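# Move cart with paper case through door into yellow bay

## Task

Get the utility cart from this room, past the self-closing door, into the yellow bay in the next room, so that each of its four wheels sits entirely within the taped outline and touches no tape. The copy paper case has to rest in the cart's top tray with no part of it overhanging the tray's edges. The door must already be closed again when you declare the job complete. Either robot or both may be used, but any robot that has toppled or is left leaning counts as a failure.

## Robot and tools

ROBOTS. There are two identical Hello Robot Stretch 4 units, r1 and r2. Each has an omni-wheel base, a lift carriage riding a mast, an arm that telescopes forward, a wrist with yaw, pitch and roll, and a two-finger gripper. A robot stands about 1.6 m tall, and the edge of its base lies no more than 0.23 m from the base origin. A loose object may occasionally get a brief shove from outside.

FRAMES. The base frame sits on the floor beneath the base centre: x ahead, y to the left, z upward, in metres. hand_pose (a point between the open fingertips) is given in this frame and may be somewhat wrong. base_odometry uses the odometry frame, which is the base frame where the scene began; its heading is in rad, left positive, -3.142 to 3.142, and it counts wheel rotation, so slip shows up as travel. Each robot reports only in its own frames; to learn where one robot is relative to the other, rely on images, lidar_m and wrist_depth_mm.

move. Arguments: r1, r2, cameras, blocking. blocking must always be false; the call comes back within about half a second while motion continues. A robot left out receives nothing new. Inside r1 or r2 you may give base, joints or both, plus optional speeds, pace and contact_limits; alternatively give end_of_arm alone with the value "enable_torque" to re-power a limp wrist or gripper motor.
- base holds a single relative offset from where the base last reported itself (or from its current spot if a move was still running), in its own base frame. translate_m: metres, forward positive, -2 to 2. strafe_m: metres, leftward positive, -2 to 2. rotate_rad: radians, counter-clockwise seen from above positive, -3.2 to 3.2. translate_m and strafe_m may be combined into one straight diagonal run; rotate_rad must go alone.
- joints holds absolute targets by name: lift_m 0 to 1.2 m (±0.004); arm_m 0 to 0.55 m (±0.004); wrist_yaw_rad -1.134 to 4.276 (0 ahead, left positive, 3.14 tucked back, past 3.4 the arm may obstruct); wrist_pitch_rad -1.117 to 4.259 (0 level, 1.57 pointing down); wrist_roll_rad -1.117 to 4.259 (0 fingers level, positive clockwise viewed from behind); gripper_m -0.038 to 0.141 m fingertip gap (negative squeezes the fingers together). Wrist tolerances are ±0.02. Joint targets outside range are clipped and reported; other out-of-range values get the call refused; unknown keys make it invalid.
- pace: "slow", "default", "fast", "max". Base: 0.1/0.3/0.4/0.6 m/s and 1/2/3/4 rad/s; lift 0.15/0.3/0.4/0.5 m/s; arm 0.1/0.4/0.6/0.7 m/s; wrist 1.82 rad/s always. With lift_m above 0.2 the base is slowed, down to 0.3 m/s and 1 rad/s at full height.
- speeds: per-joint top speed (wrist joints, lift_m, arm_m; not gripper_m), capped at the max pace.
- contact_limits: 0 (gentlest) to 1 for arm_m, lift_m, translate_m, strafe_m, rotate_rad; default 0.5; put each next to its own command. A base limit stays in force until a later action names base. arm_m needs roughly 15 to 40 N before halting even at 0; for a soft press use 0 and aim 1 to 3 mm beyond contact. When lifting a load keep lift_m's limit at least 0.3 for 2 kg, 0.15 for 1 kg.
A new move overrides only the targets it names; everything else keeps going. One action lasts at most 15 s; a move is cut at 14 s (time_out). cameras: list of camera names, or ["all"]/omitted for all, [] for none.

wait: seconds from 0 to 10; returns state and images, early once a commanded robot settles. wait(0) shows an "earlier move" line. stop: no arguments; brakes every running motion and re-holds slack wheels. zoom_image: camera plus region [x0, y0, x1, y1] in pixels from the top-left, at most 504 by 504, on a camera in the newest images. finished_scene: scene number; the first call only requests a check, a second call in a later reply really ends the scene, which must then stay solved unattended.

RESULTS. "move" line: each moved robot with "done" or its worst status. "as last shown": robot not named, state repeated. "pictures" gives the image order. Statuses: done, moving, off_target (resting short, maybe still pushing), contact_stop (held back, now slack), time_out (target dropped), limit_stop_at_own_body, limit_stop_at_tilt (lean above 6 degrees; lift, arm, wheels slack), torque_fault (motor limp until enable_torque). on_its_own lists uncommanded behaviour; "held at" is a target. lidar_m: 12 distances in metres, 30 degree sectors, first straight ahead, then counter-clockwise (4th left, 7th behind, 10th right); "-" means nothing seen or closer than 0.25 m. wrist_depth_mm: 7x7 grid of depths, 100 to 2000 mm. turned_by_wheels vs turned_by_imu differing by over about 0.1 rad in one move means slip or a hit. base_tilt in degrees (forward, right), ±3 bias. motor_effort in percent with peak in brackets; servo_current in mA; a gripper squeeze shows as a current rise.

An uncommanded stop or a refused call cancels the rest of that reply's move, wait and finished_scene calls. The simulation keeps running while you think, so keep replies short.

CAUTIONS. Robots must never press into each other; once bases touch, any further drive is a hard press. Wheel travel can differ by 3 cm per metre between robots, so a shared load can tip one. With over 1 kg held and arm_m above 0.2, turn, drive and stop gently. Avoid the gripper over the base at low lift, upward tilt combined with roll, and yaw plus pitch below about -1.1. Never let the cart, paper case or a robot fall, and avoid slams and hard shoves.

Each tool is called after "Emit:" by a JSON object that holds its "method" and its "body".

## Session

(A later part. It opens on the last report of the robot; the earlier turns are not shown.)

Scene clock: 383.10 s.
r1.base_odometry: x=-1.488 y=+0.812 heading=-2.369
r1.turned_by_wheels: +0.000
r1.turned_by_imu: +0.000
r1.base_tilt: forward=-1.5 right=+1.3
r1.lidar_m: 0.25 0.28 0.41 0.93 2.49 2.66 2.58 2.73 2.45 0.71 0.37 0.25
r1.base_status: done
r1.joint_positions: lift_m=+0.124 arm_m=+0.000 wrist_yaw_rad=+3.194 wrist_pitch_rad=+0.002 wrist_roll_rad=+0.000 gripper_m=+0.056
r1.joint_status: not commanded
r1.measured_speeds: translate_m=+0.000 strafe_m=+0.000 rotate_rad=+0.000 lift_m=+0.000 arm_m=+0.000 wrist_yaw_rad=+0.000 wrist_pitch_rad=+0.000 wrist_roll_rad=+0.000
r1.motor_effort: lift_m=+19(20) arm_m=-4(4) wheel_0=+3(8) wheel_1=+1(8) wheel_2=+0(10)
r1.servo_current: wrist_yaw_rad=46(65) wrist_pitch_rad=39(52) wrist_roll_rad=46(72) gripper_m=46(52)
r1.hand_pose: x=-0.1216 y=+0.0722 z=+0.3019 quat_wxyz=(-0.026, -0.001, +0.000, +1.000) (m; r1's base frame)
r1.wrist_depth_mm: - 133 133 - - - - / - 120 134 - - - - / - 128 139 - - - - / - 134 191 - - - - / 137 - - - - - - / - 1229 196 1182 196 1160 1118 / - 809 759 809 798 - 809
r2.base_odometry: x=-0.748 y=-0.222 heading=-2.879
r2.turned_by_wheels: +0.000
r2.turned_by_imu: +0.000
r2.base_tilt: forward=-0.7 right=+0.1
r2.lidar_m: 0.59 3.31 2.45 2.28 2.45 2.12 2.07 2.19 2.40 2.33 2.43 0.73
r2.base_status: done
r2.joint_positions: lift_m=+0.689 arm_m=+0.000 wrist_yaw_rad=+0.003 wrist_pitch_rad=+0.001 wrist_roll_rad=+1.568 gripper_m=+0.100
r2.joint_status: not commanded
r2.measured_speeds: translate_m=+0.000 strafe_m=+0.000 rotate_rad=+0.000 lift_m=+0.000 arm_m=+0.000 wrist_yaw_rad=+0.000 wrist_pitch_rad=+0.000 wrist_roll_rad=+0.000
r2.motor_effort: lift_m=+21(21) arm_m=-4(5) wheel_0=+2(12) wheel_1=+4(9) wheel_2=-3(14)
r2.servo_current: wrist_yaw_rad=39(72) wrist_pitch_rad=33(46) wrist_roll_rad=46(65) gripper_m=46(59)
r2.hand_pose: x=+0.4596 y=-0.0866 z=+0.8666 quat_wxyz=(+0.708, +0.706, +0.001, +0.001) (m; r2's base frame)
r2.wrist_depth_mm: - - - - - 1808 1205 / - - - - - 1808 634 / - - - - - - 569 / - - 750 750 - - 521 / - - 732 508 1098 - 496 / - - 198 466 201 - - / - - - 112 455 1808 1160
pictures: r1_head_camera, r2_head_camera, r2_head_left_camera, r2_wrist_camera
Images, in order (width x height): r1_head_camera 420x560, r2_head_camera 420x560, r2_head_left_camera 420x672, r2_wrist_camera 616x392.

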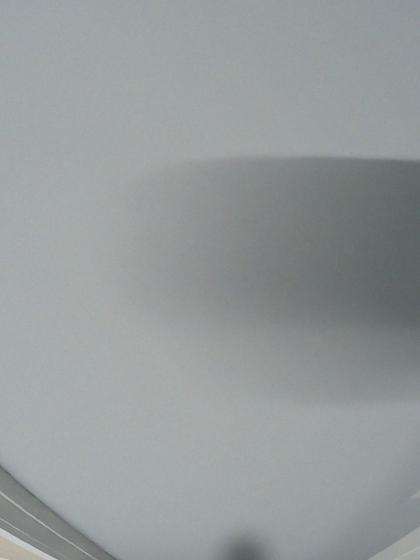

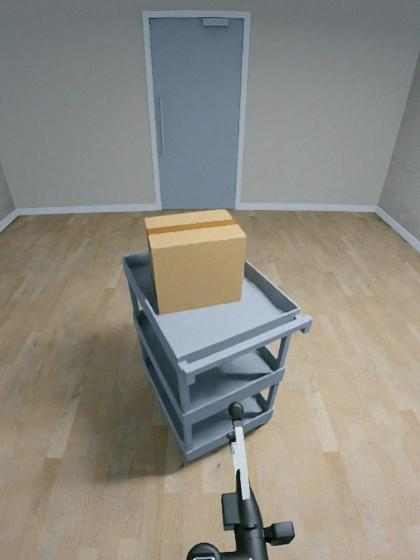

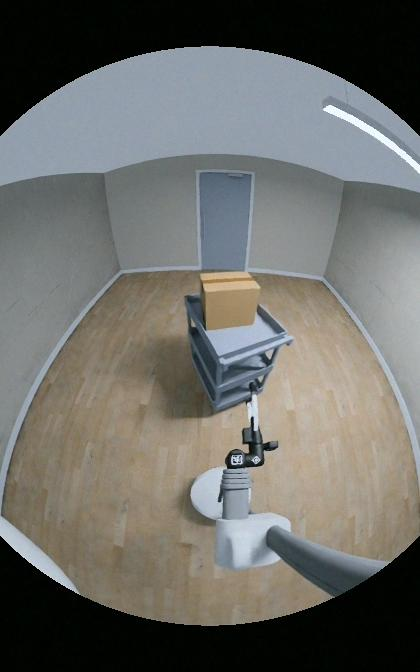

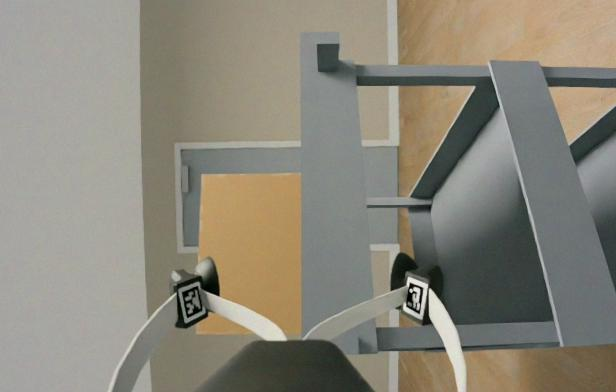

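Emit:
{"method": "move", "body": {"blocking": false, "r1": {"base": {"translate_m": 0.85}, "pace": "slow", "contact_limits": {"translate_m": 0.8}}, "r2": {"base": {"translate_m": 0.12, "strafe_m": -0.07}, "pace": "slow"}, "cameras": ["r2_wrist_camera"]}}

Emit:
{"method": "wait", "body": {"seconds": 2, "cameras": ["r2_wrist_camera", "r2_head_camera"]}}

Scene clock: 479.53 s.
move: r1 moving; r2 moving
r1.base_odometry: x=-1.497 y=+0.803 heading=-2.369
r1.turned_by_wheels: +0.000
r1.turned_by_imu: +0.000
r1.base_tilt: forward=-1.6 right=+1.3
r1.lidar_m: 0.25 0.25 0.36 0.87 2.47 2.69 2.61 2.79 2.43 0.66 0.32 0.26
r1.base_status: translate_m moving
r1.joint_positions: lift_m=+0.124 arm_m=+0.000 wrist_yaw_rad=+3.194 wrist_pitch_rad=+0.002 wrist_roll_rad=+0.000 gripper_m=+0.056
r1.joint_status: not commanded
r1.measured_speeds: translate_m=+0.048 strafe_m=+0.000 rotate_rad=-0.001 lift_m=+0.000 arm_m=+0.000 wrist_yaw_rad=+0.000 wrist_pitch_rad=+0.000 wrist_roll_rad=+0.000
r1.motor_effort: lift_m=+20(20) arm_m=-4(4) wheel_0=+5(5) wheel_1=+5(6) wheel_2=-5(7)
r1.servo_current: wrist_yaw_rad=39(52) wrist_pitch_rad=39(52) wrist_roll_rad=33(59) gripper_m=39(46)
r1.contact_limits: translate_m 0.8
r1.hand_pose: x=-0.1216 y=+0.0722 z=+0.3019 quat_wxyz=(-0.026, -0.001, +0.000, +1.000) (m; r1's base frame)
r1.wrist_depth_mm: - 134 133 - - - - / - 120 133 - - - - / - 128 139 - - - - / - 135 191 - - - - / 137 - - - - - - / - 1229 197 1205 195 1160 1118 / - 809 768 798 798 - 798
r2.base_odometry: x=-0.762 y=-0.218 heading=-2.879
r2.turned_by_wheels: +0.000
r2.turned_by_imu: +0.000
r2.base_tilt: forward=-0.6 right=+0.1
r2.lidar_m: 0.56 1.25 2.47 2.33 2.41 2.15 2.08 2.16 2.43 2.32 2.44 0.75
r2.base_status: translate_m moving; strafe_m moving
r2.joint_positions: lift_m=+0.689 arm_m=+0.000 wrist_yaw_rad=+0.003 wrist_pitch_rad=+0.001 wrist_roll_rad=+1.568 gripper_m=+0.100
r2.joint_status: not commanded
r2.measured_speeds: translate_m=+0.048 strafe_m=-0.029 rotate_rad=-0.004 lift_m=+0.000 arm_m=+0.000 wrist_yaw_rad=+0.000 wrist_pitch_rad=+0.000 wrist_roll_rad=+0.000
r2.motor_effort: lift_m=+21(21) arm_m=-4(4) wheel_0=+10(10) wheel_1=+1(5) wheel_2=-10(10)
r2.servo_current: wrist_yaw_rad=46(52) wrist_pitch_rad=46(46) wrist_roll_rad=52(65) gripper_m=46(59)
r2.hand_pose: x=+0.4596 y=-0.0866 z=+0.8666 quat_wxyz=(+0.708, +0.706, +0.001, +0.001) (m; r2's base frame)
r2.wrist_depth_mm: - - - - - 1808 1229 / - - - - - 1921 1138 / - - - - - - 564 / - - 741 512 - - 517 / - - 723 488 496 - - / - - 199 455 200 - - / - - - 112 449 445 1098
pictures: r2_wrist_camera
Images, in order (width x height): r2_wrist_camera 616x392.

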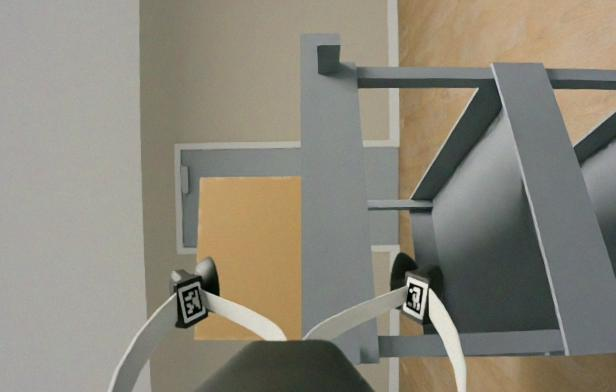

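Scene clock: 481.53 s.
earlier move: r1 moving; r2 moving
r1.base_odometry: x=-1.631 y=+0.672 heading=-2.368
r1.turned_by_wheels: +0.000
r1.turned_by_imu: +0.027
r1.base_tilt: forward=-1.6 right=+1.3
r1.lidar_m: 0.25 0.25 0.25 0.39 2.51 2.83 2.76 2.97 2.44 0.44 0.37 0.25
r1.base_status: translate_m moving
r1.joint_positions: lift_m=+0.124 arm_m=+0.000 wrist_yaw_rad=+3.194 wrist_pitch_rad=+0.002 wrist_roll_rad=+0.000 gripper_m=+0.056
r1.joint_status: not commanded
r1.measured_speeds: translate_m=+0.101 strafe_m=+0.001 rotate_rad=-0.007 lift_m=+0.000 arm_m=+0.000 wrist_yaw_rad=+0.000 wrist_pitch_rad=+0.000 wrist_roll_rad=+0.000
r1.motor_effort: lift_m=+19(20) arm_m=-1(4) wheel_0=+21(31) wheel_1=+15(22) wheel_2=-24(29)
r1.servo_current: wrist_yaw_rad=52(72) wrist_pitch_rad=39(52) wrist_roll_rad=46(72) gripper_m=39(52)
r1.contact_limits: translate_m 0.8
r1.hand_pose: x=-0.1217 y=+0.0722 z=+0.3019 quat_wxyz=(-0.026, -0.001, +0.000, +1.000) (m; r1's base frame)
r1.wrist_depth_mm: - 134 133 - - - - / - 121 134 - - - - / - 129 142 - - - - / - 135 195 - - - - / 137 - - - - - - / - 1205 196 1336 196 1160 1118 / - 809 768 798 798 - 809
r2.base_odometry: x=-0.882 y=-0.185 heading=-2.880
r2.turned_by_wheels: +0.000
r2.turned_by_imu: +0.000
r2.base_tilt: forward=-0.6 right=+0.1
r2.lidar_m: 0.47 0.64 2.52 2.37 2.51 2.25 2.17 2.28 2.35 2.26 2.35 0.63
r2.base_status: translate_m moving; strafe_m moving
r2.joint_positions: lift_m=+0.689 arm_m=+0.000 wrist_yaw_rad=+0.003 wrist_pitch_rad=+0.001 wrist_roll_rad=+1.568 gripper_m=+0.100
r2.joint_status: not commanded
r2.measured_speeds: translate_m=+0.000 strafe_m=+0.000 rotate_rad=+0.000 lift_m=+0.000 arm_m=+0.000 wrist_yaw_rad=+0.000 wrist_pitch_rad=+0.000 wrist_roll_rad=+0.000
r2.motor_effort: lift_m=+21(21) arm_m=-4(4) wheel_0=+7(12) wheel_1=-5(5) wheel_2=-5(10)
r2.servo_current: wrist_yaw_rad=33(65) wrist_pitch_rad=39(46) wrist_roll_rad=39(65) gripper_m=39(59)
r2.hand_pose: x=+0.4596 y=-0.0866 z=+0.8666 quat_wxyz=(+0.708, +0.706, +0.001, +0.001) (m; r2's base frame)
r2.wrist_depth_mm: - - - - - 1808 1205 / - - - - - 1756 1098 / - - - 477 - - - / - - - 445 - - - / - - 634 415 410 - - / - - 199 392 201 - - / - - 597 112 - - -
wait: 2.00 s; no rest
pictures: r2_head_camera, r2_wrist_camera
Images, in order (width x height): r2_head_camera 420x560, r2_wrist_camera 616x392.

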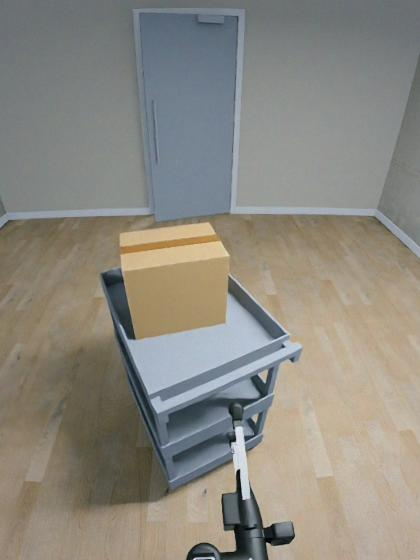

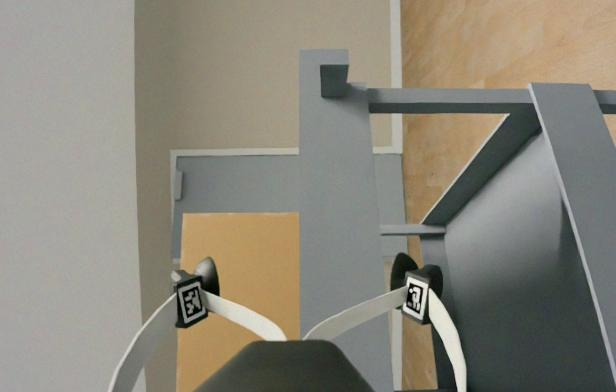

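Emit:
{"method": "zoom_image", "body": {"camera": "r2_wrist_camera", "region": [250, 30, 450, 200]}}

Emit:
{"method": "zoom_image", "body": {"camera": "r2_head_camera", "region": [120, 300, 320, 500]}}

Emit:
{"method": "move", "body": {"blocking": false, "cameras": ["r2_wrist_camera", "r1_head_left_camera"]}}

Scaled by 2.520.

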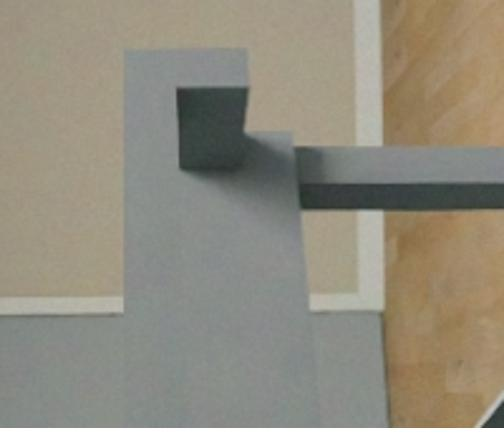

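Scaled by 2.520 from the camera's 420x560 image, which has a finer 1200x1600 frame.

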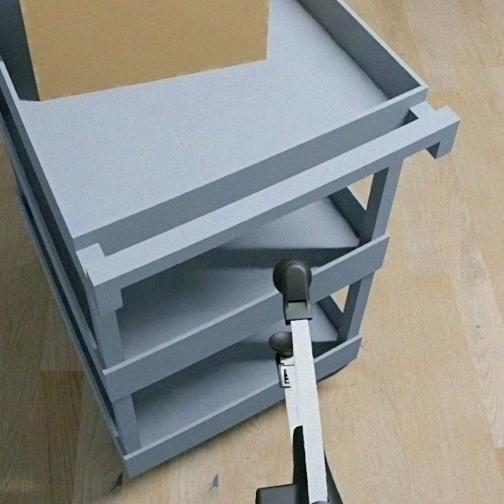

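Scene clock: 500.67 s.
earlier move: r1 done; r2 done
r1.base_odometry: x=-2.097 y=+0.218 heading=-2.369
r1.turned_by_wheels: +0.000
r1.turned_by_imu: +0.019
r1.base_tilt: forward=-1.6 right=+1.3
r1.lidar_m: 0.38 0.25 - 0.25 0.25 0.48 3.40 0.71 0.76 2.44 2.60 2.01
r1.base_status: done
r1.joint_positions: lift_m=+0.124 arm_m=+0.000 wrist_yaw_rad=+3.196 wrist_pitch_rad=+0.002 wrist_roll_rad=+0.000 gripper_m=+0.056
r1.joint_status: not commanded
r1.measured_speeds: translate_m=+0.000 strafe_m=+0.000 rotate_rad=+0.000 lift_m=+0.000 arm_m=+0.000 wrist_yaw_rad=+0.000 wrist_pitch_rad=+0.000 wrist_roll_rad=+0.000
r1.motor_effort: lift_m=+19(20) arm_m=+5(16) wheel_0=+1(31) wheel_1=+12(28) wheel_2=-5(29)
r1.servo_current: wrist_yaw_rad=52(124) wrist_pitch_rad=39(52) wrist_roll_rad=46(72) gripper_m=46(52)
r1.contact_limits: translate_m 0.8
r1.hand_pose: x=-0.1219 y=+0.0715 z=+0.3020 quat_wxyz=(-0.027, -0.001, +0.000, +1.000) (m; r1's base frame)
r1.wrist_depth_mm: - 133 133 - - - 362 / - 119 133 - - - 415 / - 128 140 - - - 427 / - 134 192 - - - 377 / 137 - - - - - 439 / - 1205 197 1205 196 1160 436 / - 809 759 798 788 - 436
r2.base_odometry: x=-0.882 y=-0.185 heading=-2.880
r2.turned_by_wheels: +0.000
r2.turned_by_imu: +0.001
r2.base_tilt: forward=-0.7 right=+0.1
r2.lidar_m: 0.47 0.66 2.50 2.37 2.50 2.28 2.18 2.29 2.35 2.27 2.37 0.60
r2.base_status: done
r2.joint_positions: lift_m=+0.689 arm_m=+0.000 wrist_yaw_rad=+0.003 wrist_pitch_rad=+0.001 wrist_roll_rad=+1.568 gripper_m=+0.100
r2.joint_status: not commanded
r2.measured_speeds: translate_m=+0.000 strafe_m=+0.000 rotate_rad=+0.000 lift_m=+0.000 arm_m=+0.000 wrist_yaw_rad=+0.000 wrist_pitch_rad=+0.000 wrist_roll_rad=+0.000
r2.motor_effort: lift_m=+21(21) arm_m=-4(5) wheel_0=+4(12) wheel_1=-4(5) wheel_2=-5(10)
r2.servo_current: wrist_yaw_rad=46(65) wrist_pitch_rad=46(46) wrist_roll_rad=46(65) gripper_m=46(59)
r2.hand_pose: x=+0.4596 y=-0.0866 z=+0.8666 quat_wxyz=(+0.708, +0.706, +0.001, +0.001) (m; r2's base frame)
r2.wrist_depth_mm: - - - - - 1756 1205 / - - - - - 1808 1098 / - - - 477 - - - / - - - 442 - - - / - - 634 418 410 - - / - - 199 392 202 - - / - - 597 112 - - -
pictures: r1_head_left_camera, r2_wrist_camera
Images, in order (width x height): r1_head_left_camera 420x672, r2_wrist_camera 616x392.

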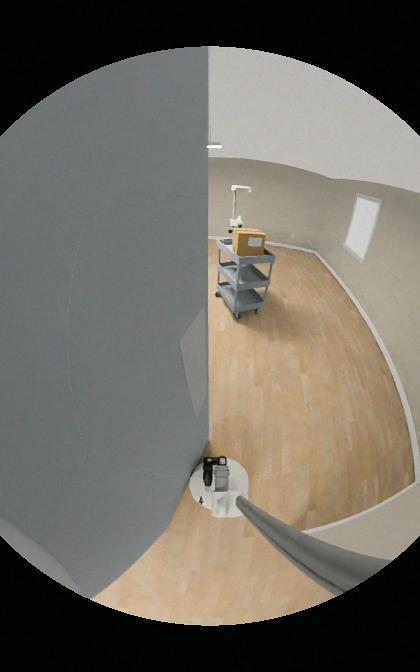

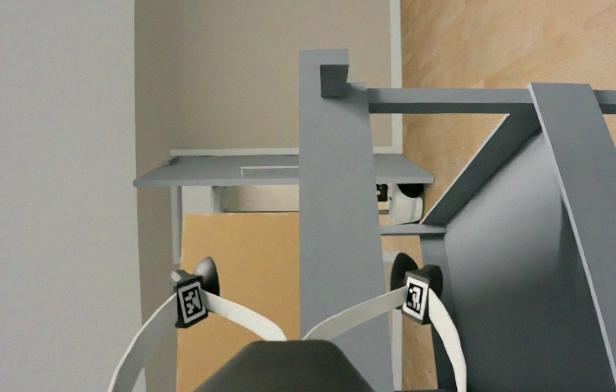

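Emit:
{"method": "move", "body": {"blocking": false, "r1": {"base": {"translate_m": 0.35, "strafe_m": 0.68}, "pace": "slow", "contact_limits": {"translate_m": 0.8, "strafe_m": 0.8}}, "r2": {"base": {"translate_m": 0.11, "strafe_m": -0.012}, "pace": "slow"}, "cameras": []}}

Emit:
{"method": "wait", "body": {"seconds": 2.5, "cameras": ["r2_wrist_camera", "r2_head_camera"]}}

r1: "contact_limits": translate_m and strafe_m are given together and make one move, which takes one limit: state it under one of them only
Scene clock: 530.70 s.
r1.base_odometry: x=-2.097 y=+0.218 heading=-2.369
r1.turned_by_wheels: +0.000
r1.turned_by_imu: +0.000
r1.base_tilt: forward=-1.6 right=+1.3
r1.lidar_m: 0.38 0.25 - 0.25 0.25 0.47 3.43 0.68 0.75 2.43 2.61 2.02
r1.base_status: done
r1.joint_positions: lift_m=+0.124 arm_m=+0.000 wrist_yaw_rad=+3.196 wrist_pitch_rad=+0.002 wrist_roll_rad=+0.000 gripper_m=+0.056
r1.joint_status: not commanded
r1.measured_speeds: translate_m=+0.000 strafe_m=+0.000 rotate_rad=+0.000 lift_m=+0.000 arm_m=+0.000 wrist_yaw_rad=+0.000 wrist_pitch_rad=+0.000 wrist_roll_rad=+0.000
r1.motor_effort: lift_m=+19(20) arm_m=+4(16) wheel_0=+0(31) wheel_1=+12(28) wheel_2=-5(29)
r1.servo_current: wrist_yaw_rad=46(124) wrist_pitch_rad=39(52) wrist_roll_rad=39(72) gripper_m=39(52)
r1.contact_limits: translate_m 0.8
r1.hand_pose: x=-0.1219 y=+0.0715 z=+0.3020 quat_wxyz=(-0.027, -0.001, +0.000, +1.000) (m; r1's base frame)
r1.wrist_depth_mm: - 133 133 - - - 362 / - 119 133 - - - 415 / - 128 140 - - - 427 / - 135 192 - - - 379 / 137 - - - - - 439 / - 1229 196 1205 196 1160 436 / - 809 768 798 788 - 433
r2.base_odometry: x=-0.882 y=-0.185 heading=-2.880
r2.turned_by_wheels: +0.000
r2.turned_by_imu: +0.000
r2.base_tilt: forward=-0.7 right=+0.0
r2.lidar_m: 0.48 0.64 2.50 2.39 2.49 2.27 2.17 2.28 2.36 2.28 2.38 0.63
r2.base_status: done
r2.joint_positions: lift_m=+0.689 arm_m=+0.000 wrist_yaw_rad=+0.003 wrist_pitch_rad=+0.001 wrist_roll_rad=+1.568 gripper_m=+0.100
r2.joint_status: not commanded
r2.measured_speeds: translate_m=+0.000 strafe_m=+0.000 rotate_rad=+0.000 lift_m=+0.000 arm_m=+0.000 wrist_yaw_rad=+0.000 wrist_pitch_rad=+0.000 wrist_roll_rad=+0.000
r2.motor_effort: lift_m=+21(21) arm_m=-4(5) wheel_0=+4(12) wheel_1=-4(5) wheel_2=-5(10)
r2.servo_current: wrist_yaw_rad=52(65) wrist_pitch_rad=39(46) wrist_roll_rad=46(65) gripper_m=52(59)
r2.hand_pose: x=+0.4596 y=-0.0866 z=+0.8666 quat_wxyz=(+0.708, +0.706, +0.001, +0.001) (m; r2's base frame)
r2.wrist_depth_mm: - - - - - 1808 1205 / - - - - - 1808 1098 / - - - 473 - - - / - - - 442 - - - / - - 621 418 413 - - / - - 198 394 200 - - / - - 597 112 - - -
pictures: none

not run: a call was refused earlier in this reply.

Emit:
{"method": "move", "body": {"blocking": false, "r1": {"base": {"translate_m": 0.35, "strafe_m": 0.68}, "pace": "slow", "contact_limits": {"strafe_m": 0.8}}, "r2": {"base": {"translate_m": 0.11, "strafe_m": -0.012}, "pace": "slow"}, "cameras": []}}

Emit:
{"method": "wait", "body": {"seconds": 2.5, "cameras": ["r2_wrist_camera", "r2_head_camera"]}}

Scene clock: 535.03 s.
move: r1 moving; r2 moving
r1.base_odometry: x=-2.093 y=+0.206 heading=-2.368
r1.turned_by_wheels: +0.000
r1.turned_by_imu: +0.000
r1.base_tilt: forward=-1.6 right=+1.3
r1.lidar_m: 0.39 0.25 - 0.25 0.25 0.45 3.46 0.74 0.78 2.44 2.61 2.02
r1.base_status: translate_m moving; strafe_m moving
r1.joint_positions: lift_m=+0.124 arm_m=+0.000 wrist_yaw_rad=+3.196 wrist_pitch_rad=+0.002 wrist_roll_rad=+0.000 gripper_m=+0.056
r1.joint_status: not commanded
r1.measured_speeds: translate_m=+0.022 strafe_m=+0.043 rotate_rad=+0.003 lift_m=+0.000 arm_m=+0.000 wrist_yaw_rad=+0.000 wrist_pitch_rad=+0.000 wrist_roll_rad=+0.000
r1.motor_effort: lift_m=+19(19) arm_m=+5(5) wheel_0=-9(9) wheel_1=+18(18) wheel_2=-8(9)
r1.servo_current: wrist_yaw_rad=39(59) wrist_pitch_rad=46(52) wrist_roll_rad=39(59) gripper_m=46(46)
r1.contact_limits: strafe_m 0.8
r1.hand_pose: x=-0.1219 y=+0.0715 z=+0.3020 quat_wxyz=(-0.027, -0.001, +0.000, +1.000) (m; r1's base frame)
r1.wrist_depth_mm: - 133 133 - - - 377 / - 119 133 - - - 387 / - 128 140 - - - 394 / - 134 192 - - - 402 / 138 - - - - - 404 / - 1229 196 1229 196 1160 357 / - 809 759 798 788 - 402
r2.base_odometry: x=-0.894 y=-0.187 heading=-2.879
r2.turned_by_wheels: +0.000
r2.turned_by_imu: +0.001
r2.base_tilt: forward=-0.7 right=+0.1
r2.lidar_m: 0.46 0.59 2.52 2.38 2.50 2.27 2.21 2.30 2.37 2.26 2.36 0.61
r2.base_status: translate_m moving; strafe_m moving
r2.joint_positions: lift_m=+0.689 arm_m=+0.000 wrist_yaw_rad=+0.003 wrist_pitch_rad=+0.001 wrist_roll_rad=+1.568 gripper_m=+0.100
r2.joint_status: not commanded
r2.measured_speeds: translate_m=+0.049 strafe_m=-0.006 rotate_rad=-0.001 lift_m=+0.000 arm_m=+0.000 wrist_yaw_rad=+0.000 wrist_pitch_rad=+0.000 wrist_roll_rad=+0.000
r2.motor_effort: lift_m=+21(21) arm_m=-4(4) wheel_0=+8(10) wheel_1=+5(6) wheel_2=-10(10)
r2.servo_current: wrist_yaw_rad=46(65) wrist_pitch_rad=39(46) wrist_roll_rad=46(52) gripper_m=46(59)
r2.hand_pose: x=+0.4596 y=-0.0866 z=+0.8666 quat_wxyz=(+0.708, +0.706, +0.001, +0.001) (m; r2's base frame)
r2.wrist_depth_mm: - - - - - 1756 1229 / - - - - - 1808 1098 / - - - 466 - - - / - - - 436 - - - / - - 621 410 399 - - / - - 199 379 201 - - / - - 585 112 - - -
pictures: none
No camera images: "cameras" was empty.

Scene clock: 536.90 s.
earlier move: r1 moving; r2 done
r1.base_odometry: x=-2.042 y=+0.040 heading=-2.368
r1.turned_by_wheels: +0.000
r1.turned_by_imu: +0.002
r1.base_tilt: forward=-1.6 right=+1.3
r1.lidar_m: 1.71 0.25 0.25 - 0.25 0.30 3.69 0.89 0.88 2.59 2.80 1.85
r1.base_status: translate_m moving; strafe_m moving
r1.joint_positions: lift_m=+0.124 arm_m=+0.000 wrist_yaw_rad=+3.196 wrist_pitch_rad=+0.002 wrist_roll_rad=+0.000 gripper_m=+0.056
r1.joint_status: not commanded
r1.measured_speeds: translate_m=+0.046 strafe_m=+0.090 rotate_rad=+0.003 lift_m=+0.000 arm_m=+0.000 wrist_yaw_rad=+0.000 wrist_pitch_rad=+0.000 wrist_roll_rad=+0.000
r1.motor_effort: lift_m=+19(19) arm_m=+4(5) wheel_0=-10(13) wheel_1=+17(21) wheel_2=-4(9)
r1.servo_current: wrist_yaw_rad=39(59) wrist_pitch_rad=46(52) wrist_roll_rad=46(65) gripper_m=39(46)
r1.contact_limits: strafe_m 0.8
r1.hand_pose: x=-0.1219 y=+0.0715 z=+0.3020 quat_wxyz=(-0.027, -0.001, +0.000, +1.000) (m; r1's base frame)
r1.wrist_depth_mm: - 133 133 - - 291 203 / - 119 133 - - 296 204 / - 128 140 - - 297 206 / - 135 192 - - 301 208 / 137 - - - 1921 303 208 / - 1205 197 1205 198 303 208 / - 809 759 798 788 256 -
r2.base_odometry: x=-0.991 y=-0.202 heading=-2.879
r2.turned_by_wheels: +0.000
r2.turned_by_imu: +0.001
r2.base_tilt: forward=-0.6 right=+0.1
r2.lidar_m: 0.37 0.39 2.53 2.39 2.52 2.37 2.28 2.41 2.35 2.26 2.38 0.51
r2.base_status: done
r2.joint_positions: lift_m=+0.689 arm_m=+0.000 wrist_yaw_rad=+0.003 wrist_pitch_rad=+0.001 wrist_roll_rad=+1.568 gripper_m=+0.100
r2.joint_status: not commanded
r2.measured_speeds: translate_m=+0.000 strafe_m=+0.000 rotate_rad=+0.000 lift_m=+0.000 arm_m=+0.000 wrist_yaw_rad=+0.000 wrist_pitch_rad=+0.000 wrist_roll_rad=+0.000
r2.motor_effort: lift_m=+21(21) arm_m=-4(5) wheel_0=+5(10) wheel_1=+3(7) wheel_2=-5(11)
r2.servo_current: wrist_yaw_rad=46(65) wrist_pitch_rad=39(46) wrist_roll_rad=33(65) gripper_m=46(59)
r2.hand_pose: x=+0.4596 y=-0.0866 z=+0.8666 quat_wxyz=(+0.708, +0.706, +0.001, +0.001) (m; r2's base frame)
r2.wrist_depth_mm: - - - - - 1756 1205 / - - - - 392 1756 1308 / - - - - 370 1921 - / - - - - 342 - - / - - 530 525 315 - - / - - 199 240 215 - - / - - 500 112 - - -
wait: 1.87 of 2.5 s (r2 has come to rest)
pictures: r2_head_camera, r2_wrist_camera
Images, in order (width x height): r2_head_camera 420x560, r2_wrist_camera 616x392.

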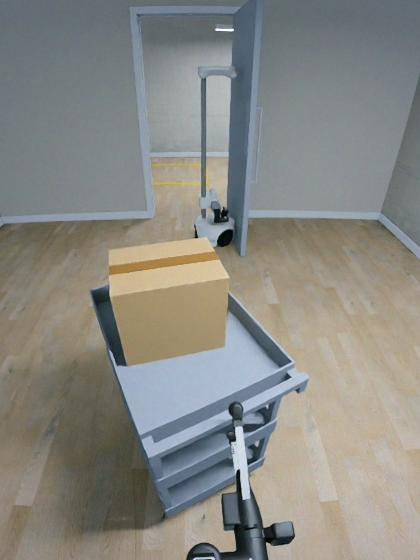

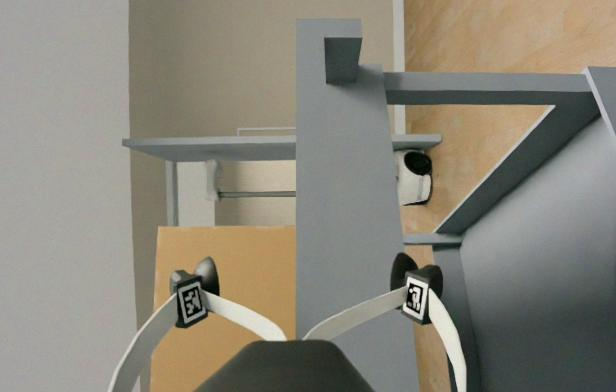

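Emit:
{"method": "move", "body": {"blocking": false, "r2": {"base": {"translate_m": 0.05}, "pace": "slow"}, "cameras": []}}

Emit:
{"method": "wait", "body": {"seconds": 1.5, "cameras": ["r2_wrist_camera", "r2_head_camera", "r1_head_left_camera"]}}

Emit:
{"method": "zoom_image", "body": {"camera": "r2_head_camera", "region": [130, 330, 330, 530]}}

Scene clock: 554.90 s.
earlier move: r1 contact_stop
move: r2 moving
r1.base_odometry: x=-2.001 y=-0.135 heading=-2.348
r1.turned_by_wheels: +0.020
r1.turned_by_imu: +0.099
r1.base_tilt: forward=-1.6 right=+1.3
r1.lidar_m: 1.95 0.26 0.25 - 0.25 0.25 3.97 0.99 1.08 2.70 3.06 1.68
r1.base_status: translate_m contact_stop (by the wheels' count: +0.178 of +0.350); strafe_m contact_stop (by the wheels' count: +0.330 of +0.680)
r1.joint_positions: lift_m=+0.124 arm_m=+0.000 wrist_yaw_rad=+3.196 wrist_pitch_rad=+0.002 wrist_roll_rad=+0.000 gripper_m=+0.056
r1.joint_status: not commanded
r1.measured_speeds: translate_m=+0.000 strafe_m=+0.000 rotate_rad=+0.000 lift_m=+0.000 arm_m=+0.000 wrist_yaw_rad=+0.000 wrist_pitch_rad=+0.000 wrist_roll_rad=+0.000
r1.on_its_own: the wheels are slack since a contact_stop
r1.motor_effort: lift_m=+19(19) arm_m=+4(4) wheel_0=+0(1) wheel_1=+0(0) wheel_2=+0(0)
r1.servo_current: wrist_yaw_rad=39(52) wrist_pitch_rad=39(52) wrist_roll_rad=46(52) gripper_m=39(46)
r1.contact_limits: strafe_m 0.8
r1.hand_pose: x=-0.1219 y=+0.0716 z=+0.3020 quat_wxyz=(-0.027, -0.001, +0.000, +1.000) (m; r1's base frame)
r1.wrist_depth_mm: - 135 - - 442 238 - / - 135 144 - 455 241 178 / - 132 172 - 459 243 180 / 110 136 220 - 466 246 181 / 137 - - - 418 247 182 / 1229 1229 197 1229 198 247 182 / - 809 759 788 424 216 182
r2.base_odometry: x=-1.003 y=-0.205 heading=-2.879
r2.turned_by_wheels: +0.000
r2.turned_by_imu: +0.002
r2.base_tilt: forward=-0.7 right=+0.1
r2.lidar_m: 0.36 0.37 2.51 2.37 2.55 2.41 2.30 2.42 2.35 2.26 2.35 0.52
r2.base_status: translate_m moving
r2.joint_positions: lift_m=+0.689 arm_m=+0.000 wrist_yaw_rad=+0.003 wrist_pitch_rad=+0.001 wrist_roll_rad=+1.568 gripper_m=+0.100
r2.joint_status: not commanded
r2.measured_speeds: translate_m=+0.049 strafe_m=-0.001 rotate_rad=-0.001 lift_m=+0.000 arm_m=+0.000 wrist_yaw_rad=+0.000 wrist_pitch_rad=+0.000 wrist_roll_rad=+0.000
r2.motor_effort: lift_m=+21(21) arm_m=-4(5) wheel_0=+7(8) wheel_1=+7(7) wheel_2=-9(10)
r2.servo_current: wrist_yaw_rad=52(52) wrist_pitch_rad=39(46) wrist_roll_rad=33(52) gripper_m=52(52)
r2.hand_pose: x=+0.4596 y=-0.0866 z=+0.8666 quat_wxyz=(+0.708, +0.706, +0.001, +0.001) (m; r2's base frame)
r2.wrist_depth_mm: - - - - - 1808 1255 / - - - 373 379 1464 387 / - - - 338 353 1756 - / - - - 315 327 - - / - - 517 248 303 - - / - - 198 229 215 - - / - - 488 112 272 - -
pictures: none
No camera images: "cameras" was empty.

not run: a stop that you did not command came earlier in this reply.

Scaled by 2.520 from the camera's 420x560 image, which has a finer 1200x1600 frame.

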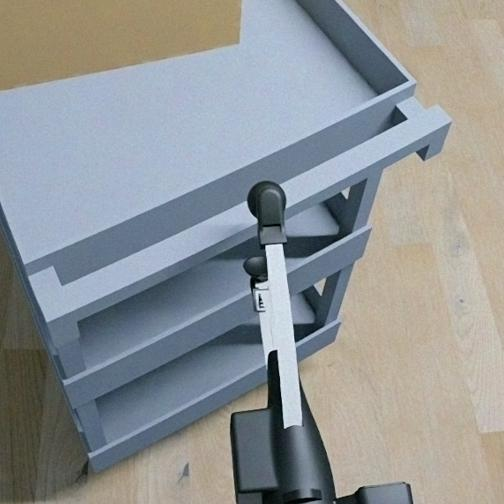

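Emit:
{"method": "wait", "body": {"seconds": 0, "cameras": ["r2_wrist_camera", "r2_head_camera", "r1_head_left_camera", "r1_head_camera"]}}

Scene clock: 558.63 s.
earlier move: r2 done
r1.base_odometry: x=-2.001 y=-0.135 heading=-2.348
r1.turned_by_wheels: +0.000
r1.turned_by_imu: +0.000
r1.base_tilt: forward=-1.6 right=+1.3
r1.lidar_m: 1.94 0.30 0.25 - 0.25 0.25 3.93 1.03 1.11 2.72 3.02 1.70
r1.base_status: translate_m contact_stop (by the wheels' count: +0.178 of +0.350); strafe_m contact_stop (by the wheels' count: +0.330 of +0.680)
r1.joint_positions: lift_m=+0.124 arm_m=+0.000 wrist_yaw_rad=+3.196 wrist_pitch_rad=+0.002 wrist_roll_rad=+0.000 gripper_m=+0.056
r1.joint_status: not commanded
r1.measured_speeds: translate_m=+0.000 strafe_m=+0.000 rotate_rad=+0.000 lift_m=+0.000 arm_m=+0.000 wrist_yaw_rad=+0.000 wrist_pitch_rad=+0.000 wrist_roll_rad=+0.000
r1.on_its_own: the wheels are slack since a contact_stop
r1.motor_effort: lift_m=+19(19) arm_m=+4(4) wheel_0=+0(1) wheel_1=+0(0) wheel_2=+0(0)
r1.servo_current: wrist_yaw_rad=59(59) wrist_pitch_rad=46(52) wrist_roll_rad=46(65) gripper_m=39(46)
r1.contact_limits: strafe_m 0.8
r1.hand_pose: x=-0.1219 y=+0.0716 z=+0.3020 quat_wxyz=(-0.027, -0.001, +0.000, +1.000) (m; r1's base frame)
r1.wrist_depth_mm: - 135 - - 442 237 - / - 135 144 - 449 241 178 / - 132 173 - 459 243 180 / 110 136 220 - 462 246 181 / 137 - - - 418 247 182 / 1229 1229 197 1205 197 248 182 / - 809 768 809 424 216 182
r2.base_odometry: x=-1.039 y=-0.215 heading=-2.879
r2.turned_by_wheels: +0.000
r2.turned_by_imu: +0.000
r2.base_tilt: forward=-0.7 right=+0.1
r2.lidar_m: 0.33 0.34 2.50 2.41 2.54 2.45 2.34 2.42 2.35 2.27 2.37 0.45
r2.base_status: done
r2.joint_positions: lift_m=+0.689 arm_m=+0.000 wrist_yaw_rad=+0.003 wrist_pitch_rad=+0.001 wrist_roll_rad=+1.568 gripper_m=+0.100
r2.joint_status: not commanded
r2.measured_speeds: translate_m=+0.000 strafe_m=+0.000 rotate_rad=+0.000 lift_m=+0.000 arm_m=+0.000 wrist_yaw_rad=+0.000 wrist_pitch_rad=+0.000 wrist_roll_rad=+0.000
r2.motor_effort: lift_m=+21(21) arm_m=-4(5) wheel_0=+4(8) wheel_1=+4(7) wheel_2=-4(11)
r2.servo_current: wrist_yaw_rad=46(59) wrist_pitch_rad=46(46) wrist_roll_rad=46(59) gripper_m=52(52)
r2.hand_pose: x=+0.4596 y=-0.0866 z=+0.8666 quat_wxyz=(+0.708, +0.706, +0.001, +0.001) (m; r2's base frame)
r2.wrist_depth_mm: - - - 285 - 1756 1205 / - - - 324 334 349 347 / - - - 241 309 1756 - / - - - 224 286 - - / - - 477 212 267 - - / - - 198 193 245 - - / - - 459 112 238 - -
pictures: r1_head_camera, r1_head_left_camera, r2_head_camera, r2_wrist_camera
Images, in order (width x height): r1_head_camera 420x560, r1_head_left_camera 420x672, r2_head_camera 420x560, r2_wrist_camera 616x392.

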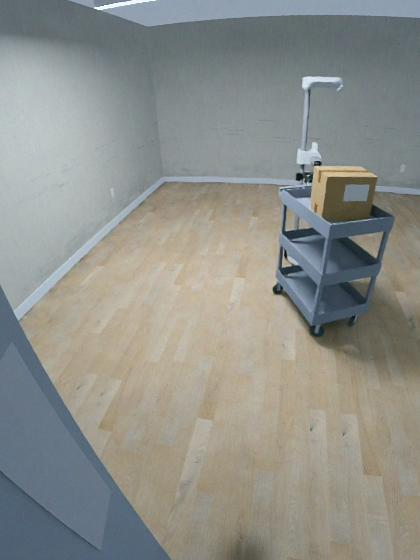

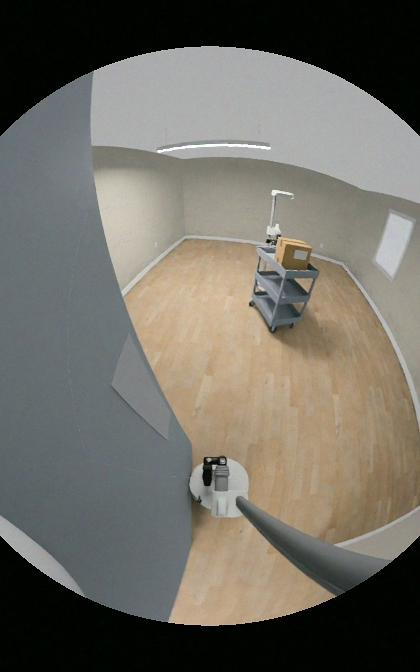

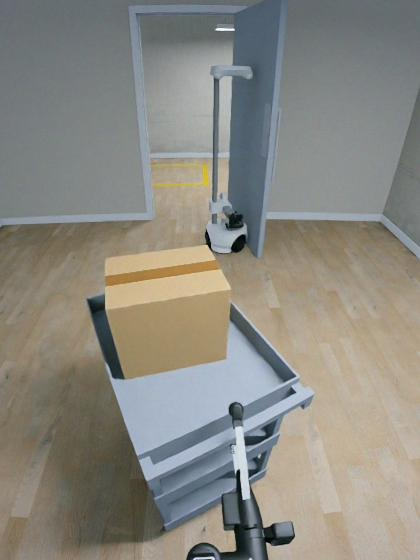

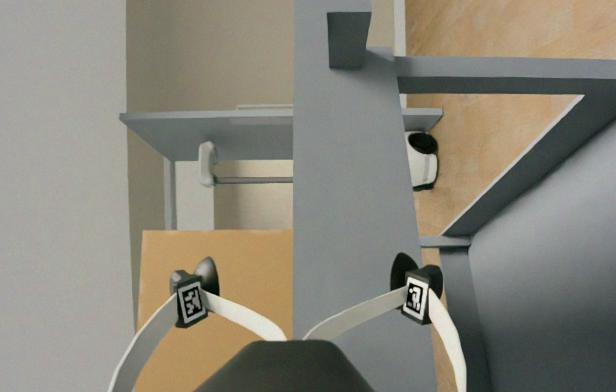

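Emit:
{"method": "move", "body": {"blocking": false, "r1": {"base": {"translate_m": 0.15, "strafe_m": 0.31}, "pace": "slow", "contact_limits": {"strafe_m": 0.95}}, "cameras": ["r2_head_camera"]}}

Emit:
{"method": "zoom_image", "body": {"camera": "r2_head_camera", "region": [180, 350, 300, 470]}}

Emit:
{"method": "wait", "body": {"seconds": 0.5, "cameras": ["r1_head_left_camera"]}}

Scene clock: 583.47 s.
move: r1 moving
r1.base_odometry: x=-1.997 y=-0.146 heading=-2.348
r1.turned_by_wheels: +0.000
r1.turned_by_imu: +0.000
r1.base_tilt: forward=-1.6 right=+1.3
r1.lidar_m: 1.96 0.26 0.25 - 0.25 0.25 3.97 1.02 1.10 2.72 3.05 1.65
r1.base_status: translate_m moving; strafe_m moving
r1.joint_positions: lift_m=+0.124 arm_m=+0.000 wrist_yaw_rad=+3.196 wrist_pitch_rad=+0.002 wrist_roll_rad=+0.000 gripper_m=+0.056
r1.joint_status: not commanded
r1.measured_speeds: translate_m=+0.021 strafe_m=+0.044 rotate_rad=+0.000 lift_m=+0.000 arm_m=+0.000 wrist_yaw_rad=+0.000 wrist_pitch_rad=+0.000 wrist_roll_rad=+0.000
r1.motor_effort: lift_m=+19(19) arm_m=+4(4) wheel_0=-11(12) wheel_1=+15(16) wheel_2=-3(5)
r1.servo_current: wrist_yaw_rad=46(59) wrist_pitch_rad=39(46) wrist_roll_rad=33(65) gripper_m=39(46)
r1.contact_limits: strafe_m 0.95
r1.hand_pose: x=-0.1219 y=+0.0716 z=+0.3020 quat_wxyz=(-0.027, -0.001, +0.000, +1.000) (m; r1's base frame)
r1.wrist_depth_mm: - 135 - - 424 234 176 / - 135 144 - 436 237 177 / - 132 173 - 397 241 179 / 110 136 220 - 445 241 181 / 137 - - - 404 243 181 / 1229 1229 197 1205 197 244 182 / - 809 759 798 407 214 181
r2.base_odometry: x=-1.039 y=-0.215 heading=-2.879
r2.turned_by_wheels: +0.000
r2.turned_by_imu: +0.000
r2.base_tilt: forward=-0.7 right=+0.1
r2.lidar_m: 0.35 0.34 2.48 2.38 2.55 2.43 2.34 2.48 2.37 2.26 2.36 0.46
r2.base_status: not commanded
r2.joint_positions: lift_m=+0.689 arm_m=+0.000 wrist_yaw_rad=+0.003 wrist_pitch_rad=+0.001 wrist_roll_rad=+1.568 gripper_m=+0.100
r2.joint_status: not commanded
r2.measured_speeds: translate_m=+0.000 strafe_m=+0.000 rotate_rad=+0.000 lift_m=+0.000 arm_m=+0.000 wrist_yaw_rad=+0.000 wrist_pitch_rad=+0.000 wrist_roll_rad=+0.000
r2.motor_effort: lift_m=+21(21) arm_m=-4(4) wheel_0=+3(4) wheel_1=+4(4) wheel_2=-5(5)
r2.servo_current: wrist_yaw_rad=59(59) wrist_pitch_rad=39(46) wrist_roll_rad=52(59) gripper_m=59(59)
r2.hand_pose: x=+0.4596 y=-0.0866 z=+0.8666 quat_wxyz=(+0.708, +0.706, +0.001, +0.001) (m; r2's base frame)
r2.wrist_depth_mm: - - - 285 - 1708 1205 / - - - 324 334 349 347 / - - - 242 306 1863 - / - - - 226 285 - - / - - 480 211 267 - - / - - 198 194 245 - - / - - 452 112 240 - -
pictures: r2_head_camera
Images, in order (width x height): r2_head_camera 420x560.

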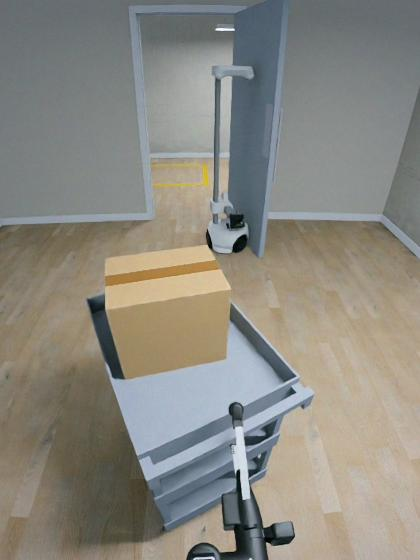

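Scaled by 4.200 from the camera's 420x560 image, which has a finer 1200x1600 frame.

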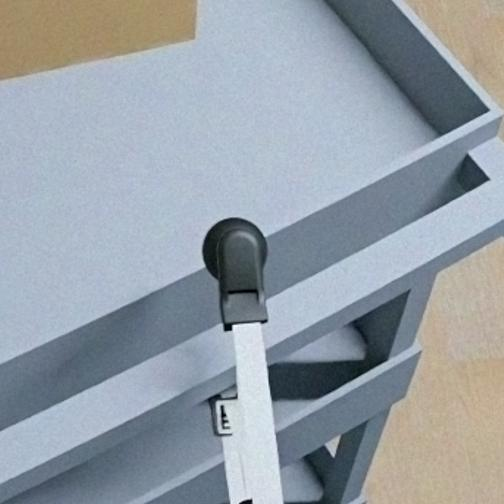

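Scene clock: 583.97 s.
earlier move: r1 moving
r1.base_odometry: x=-1.985 y=-0.181 heading=-2.346
r1.turned_by_wheels: +0.001
r1.turned_by_imu: +0.031
r1.base_tilt: forward=-1.6 right=+1.2
r1.lidar_m: 2.10 0.29 0.25 - 0.25 0.25 4.03 1.03 1.20 2.74 3.11 1.70
r1.base_status: translate_m moving; strafe_m moving
r1.joint_positions: lift_m=+0.124 arm_m=+0.000 wrist_yaw_rad=+3.196 wrist_pitch_rad=+0.002 wrist_roll_rad=+0.000 gripper_m=+0.056
r1.joint_status: not commanded
r1.measured_speeds: translate_m=+0.041 strafe_m=+0.086 rotate_rad=+0.015 lift_m=+0.000 arm_m=+0.000 wrist_yaw_rad=+0.000 wrist_pitch_rad=+0.000 wrist_roll_rad=+0.000
r1.motor_effort: lift_m=+19(19) arm_m=+4(4) wheel_0=-29(29) wheel_1=+33(35) wheel_2=-2(5)
r1.servo_current: wrist_yaw_rad=52(65) wrist_pitch_rad=46(59) wrist_roll_rad=72(72) gripper_m=39(46)
r1.contact_limits: strafe_m 0.95
r1.hand_pose: x=-0.1218 y=+0.0716 z=+0.3020 quat_wxyz=(-0.027, -0.001, +0.000, +1.000) (m; r1's base frame)
r1.wrist_depth_mm: - 135 - - 449 242 180 / - 133 138 - 462 244 180 / - 133 161 - 469 248 183 / 107 135 210 - 473 249 185 / 224 - - - 427 250 185 / 1118 1229 197 1205 197 251 185 / - 809 759 798 384 220 185
r2.base_odometry: x=-1.039 y=-0.215 heading=-2.879
r2.turned_by_wheels: +0.000
r2.turned_by_imu: +0.000
r2.base_tilt: forward=-0.7 right=+0.1
r2.lidar_m: 0.32 0.33 2.53 2.41 2.51 2.42 2.34 2.44 2.38 2.26 2.37 0.47
r2.base_status: not commanded
r2.joint_positions: lift_m=+0.689 arm_m=+0.000 wrist_yaw_rad=+0.003 wrist_pitch_rad=+0.001 wrist_roll_rad=+1.568 gripper_m=+0.100
r2.joint_status: not commanded
r2.measured_speeds: translate_m=+0.000 strafe_m=+0.000 rotate_rad=+0.000 lift_m=+0.000 arm_m=+0.000 wrist_yaw_rad=+0.000 wrist_pitch_rad=+0.000 wrist_roll_rad=+0.000
r2.motor_effort: lift_m=+21(21) arm_m=-4(4) wheel_0=+3(4) wheel_1=+5(5) wheel_2=-5(5)
r2.servo_current: wrist_yaw_rad=52(59) wrist_pitch_rad=33(46) wrist_roll_rad=52(59) gripper_m=52(59)
r2.hand_pose: x=+0.4596 y=-0.0866 z=+0.8666 quat_wxyz=(+0.708, +0.706, +0.001, +0.001) (m; r2's base frame)
r2.wrist_depth_mm: - - - 283 - 1756 1205 / - - - 325 336 349 349 / - - - 241 307 1808 - / - - - 225 283 - - / - - 477 211 267 - - / - - 198 193 245 - - / - - 452 112 239 - -
wait: 0.50 s; no rest
pictures: r1_head_left_camera
Images, in order (width x height): r1_head_left_camera 420x672.

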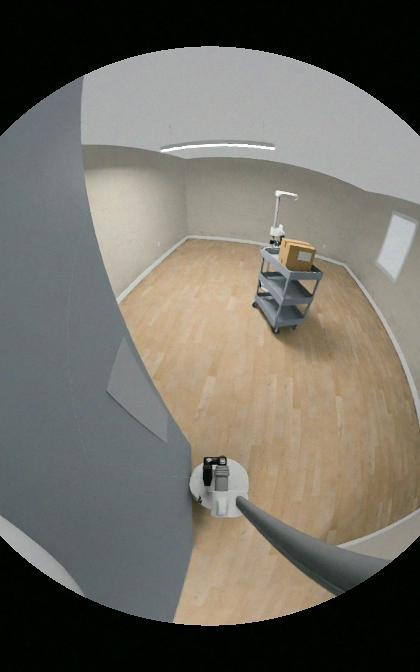

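Emit:
{"method": "move", "body": {"blocking": false, "r2": {"joints": {"gripper_m": -0.011}}, "cameras": []}}

Emit:
{"method": "wait", "body": {"seconds": 3, "cameras": ["r2_head_camera", "r1_head_left_camera"]}}

Scene clock: 594.90 s.
earlier move: r1 contact_stop
move: r2 moving
r1.base_odometry: x=-1.950 y=-0.287 heading=-2.311
r1.turned_by_wheels: +0.035
r1.turned_by_imu: +0.157
r1.base_tilt: forward=-1.6 right=+1.3
r1.lidar_m: 3.39 0.25 0.25 - 0.25 0.33 3.63 1.05 1.74 2.76 3.43 1.62
r1.base_status: translate_m contact_stop (by the wheels' count: +0.073 of +0.150); strafe_m contact_stop (by the wheels' count: +0.143 of +0.310)
r1.joint_positions: lift_m=+0.124 arm_m=+0.000 wrist_yaw_rad=+3.196 wrist_pitch_rad=+0.002 wrist_roll_rad=+0.000 gripper_m=+0.056
r1.joint_status: not commanded
r1.measured_speeds: translate_m=+0.000 strafe_m=+0.000 rotate_rad=+0.000 lift_m=+0.000 arm_m=+0.000 wrist_yaw_rad=+0.000 wrist_pitch_rad=+0.000 wrist_roll_rad=+0.000
r1.on_its_own: the wheels are slack since a contact_stop
r1.motor_effort: lift_m=+19(19) arm_m=+4(4) wheel_0=+0(0) wheel_1=+0(0) wheel_2=+0(0)
r1.servo_current: wrist_yaw_rad=33(59) wrist_pitch_rad=39(52) wrist_roll_rad=52(52) gripper_m=39(46)
r1.contact_limits: strafe_m 0.95
r1.hand_pose: x=-0.1218 y=+0.0716 z=+0.3020 quat_wxyz=(-0.027, -0.001, +0.000, +1.000) (m; r1's base frame)
r1.wrist_depth_mm: - 135 - - - 317 208 / - 135 140 - - 322 226 / - 133 163 - - 327 214 / 108 135 208 - - 332 215 / 137 1756 - - - 334 216 / - 1098 196 1229 195 336 216 / - 809 750 798 788 276 216
r2.base_odometry: x=-1.039 y=-0.215 heading=-2.879
r2.turned_by_wheels: +0.000
r2.turned_by_imu: +0.001
r2.base_tilt: forward=-0.7 right=+0.1
r2.lidar_m: 0.32 0.30 2.51 2.42 2.51 2.43 2.34 2.47 2.35 2.26 2.37 0.50
r2.base_status: not commanded
r2.joint_positions: lift_m=+0.689 arm_m=+0.000 wrist_yaw_rad=+0.003 wrist_pitch_rad=+0.001 wrist_roll_rad=+1.568 gripper_m=+0.083
r2.joint_status: gripper_m moving
r2.measured_speeds: translate_m=+0.000 strafe_m=+0.000 rotate_rad=+0.000 lift_m=+0.000 arm_m=+0.000 wrist_yaw_rad=+0.000 wrist_pitch_rad=+0.000 wrist_roll_rad=+0.000
r2.motor_effort: lift_m=+21(21) arm_m=-4(4) wheel_0=+3(4) wheel_1=+4(4) wheel_2=-5(5)
r2.servo_current: wrist_yaw_rad=46(59) wrist_pitch_rad=39(46) wrist_roll_rad=39(59) gripper_m=91(124)
r2.hand_pose: x=+0.4596 y=-0.0866 z=+0.8666 quat_wxyz=(+0.708, +0.706, +0.001, +0.001) (m; r2's base frame)
r2.wrist_depth_mm: - - - 285 - 1808 1205 / - - - 324 334 349 349 / - - - 241 309 1808 - / - - - 226 287 - - / - - 480 211 265 - - / - - 197 193 202 - - / - - 452 112 240 - -
pictures: none
No camera images: "cameras" was empty.

not run: a stop that you did not command came earlier in this reply.

Emit:
{"method": "wait", "body": {"seconds": 1.5, "cameras": ["r2_head_camera", "r2_wrist_camera", "r1_head_left_camera", "r1_head_right_camera"]}}

Scene clock: 613.00 s.
earlier move: r2 done
r1.base_odometry: x=-1.950 y=-0.287 heading=-2.311
r1.turned_by_wheels: +0.000
r1.turned_by_imu: +0.000
r1.base_tilt: forward=-1.6 right=+1.3
r1.lidar_m: 3.36 0.27 0.25 - 0.25 0.32 3.62 1.06 1.71 2.76 3.43 1.64
r1.base_status: translate_m contact_stop (by the wheels' count: +0.073 of +0.150); strafe_m contact_stop (by the wheels' count: +0.143 of +0.310)
r1.joint_positions: lift_m=+0.124 arm_m=+0.000 wrist_yaw_rad=+3.196 wrist_pitch_rad=+0.002 wrist_roll_rad=+0.000 gripper_m=+0.056
r1.joint_status: not commanded
r1.measured_speeds: translate_m=+0.000 strafe_m=+0.000 rotate_rad=+0.000 lift_m=+0.000 arm_m=+0.000 wrist_yaw_rad=+0.000 wrist_pitch_rad=+0.000 wrist_roll_rad=+0.000
r1.on_its_own: the wheels are slack since a contact_stop
r1.motor_effort: lift_m=+19(19) arm_m=+4(4) wheel_0=+0(1) wheel_1=+0(1) wheel_2=+0(0)
r1.servo_current: wrist_yaw_rad=46(65) wrist_pitch_rad=39(52) wrist_roll_rad=59(65) gripper_m=39(46)
r1.contact_limits: strafe_m 0.95
r1.hand_pose: x=-0.1218 y=+0.0716 z=+0.3020 quat_wxyz=(-0.027, -0.001, +0.000, +1.000) (m; r1's base frame)
r1.wrist_depth_mm: - 135 - - - 315 208 / - 135 140 - - 320 225 / - 133 163 - - 327 214 / 108 135 207 - - 330 215 / 137 1756 - - - 332 216 / - 1098 196 1182 194 334 216 / - 809 759 809 788 274 216
r2.base_odometry: x=-1.039 y=-0.215 heading=-2.879
r2.turned_by_wheels: +0.000
r2.turned_by_imu: +0.001
r2.base_tilt: forward=-0.6 right=+0.0
r2.lidar_m: 0.33 0.33 2.49 2.39 2.52 2.43 2.34 2.47 2.36 2.27 2.37 0.49
r2.base_status: not commanded
r2.joint_positions: lift_m=+0.689 arm_m=+0.000 wrist_yaw_rad=+0.003 wrist_pitch_rad=+0.002 wrist_roll_rad=+1.568 gripper_m=-0.009
r2.joint_status: all done
r2.measured_speeds: translate_m=+0.000 strafe_m=+0.000 rotate_rad=+0.000 lift_m=+0.000 arm_m=+0.000 wrist_yaw_rad=+0.000 wrist_pitch_rad=+0.000 wrist_roll_rad=+0.000
r2.motor_effort: lift_m=+21(21) arm_m=-4(5) wheel_0=+3(4) wheel_1=+4(5) wheel_2=-2(5)
r2.servo_current: wrist_yaw_rad=52(59) wrist_pitch_rad=39(46) wrist_roll_rad=52(59) gripper_m=130(241)
r2.hand_pose: x=+0.4596 y=-0.0866 z=+0.8665 quat_wxyz=(+0.708, +0.706, +0.002, +0.000) (m; r2's base frame)
r2.wrist_depth_mm: - - - 274 - 1756 1205 / - - - 314 334 353 347 / - - - 290 303 1756 - / - - - 276 278 - - / - - 473 206 263 - - / - - 187 191 182 - - / - - 445 112 236 - -
wait: 0.00 of 1.5 s (r2 has come to rest)
pictures: r1_head_left_camera, r1_head_right_camera, r2_head_camera, r2_wrist_camera
Images, in order (width x height): r1_head_left_camera 420x672, r1_head_right_camera 420x672, r2_head_camera 420x560, r2_wrist_camera 616x392.

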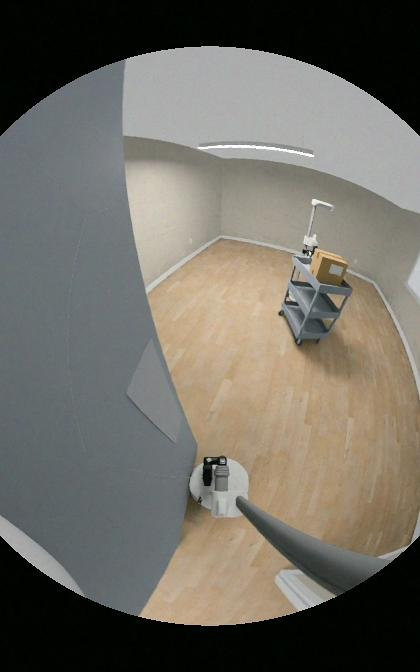

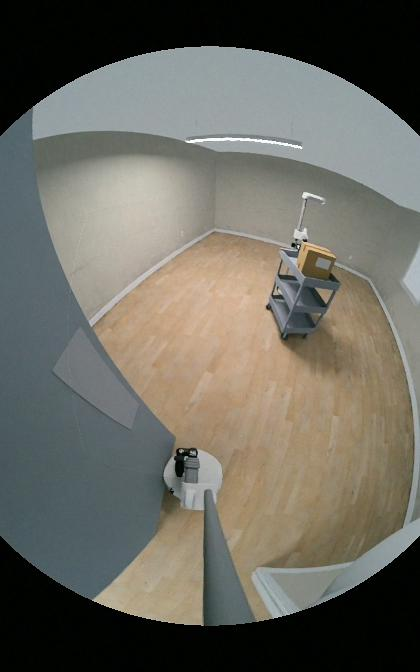

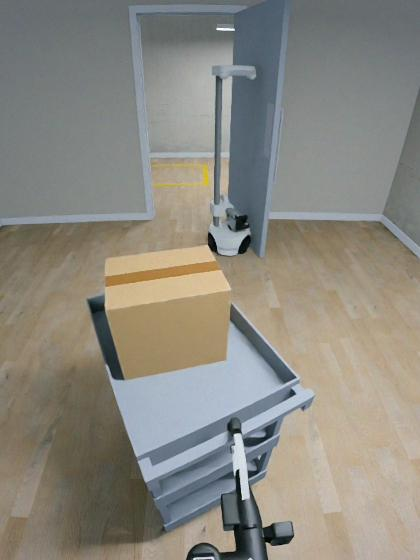

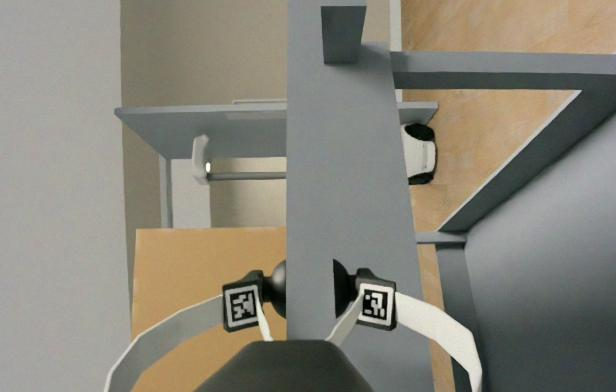

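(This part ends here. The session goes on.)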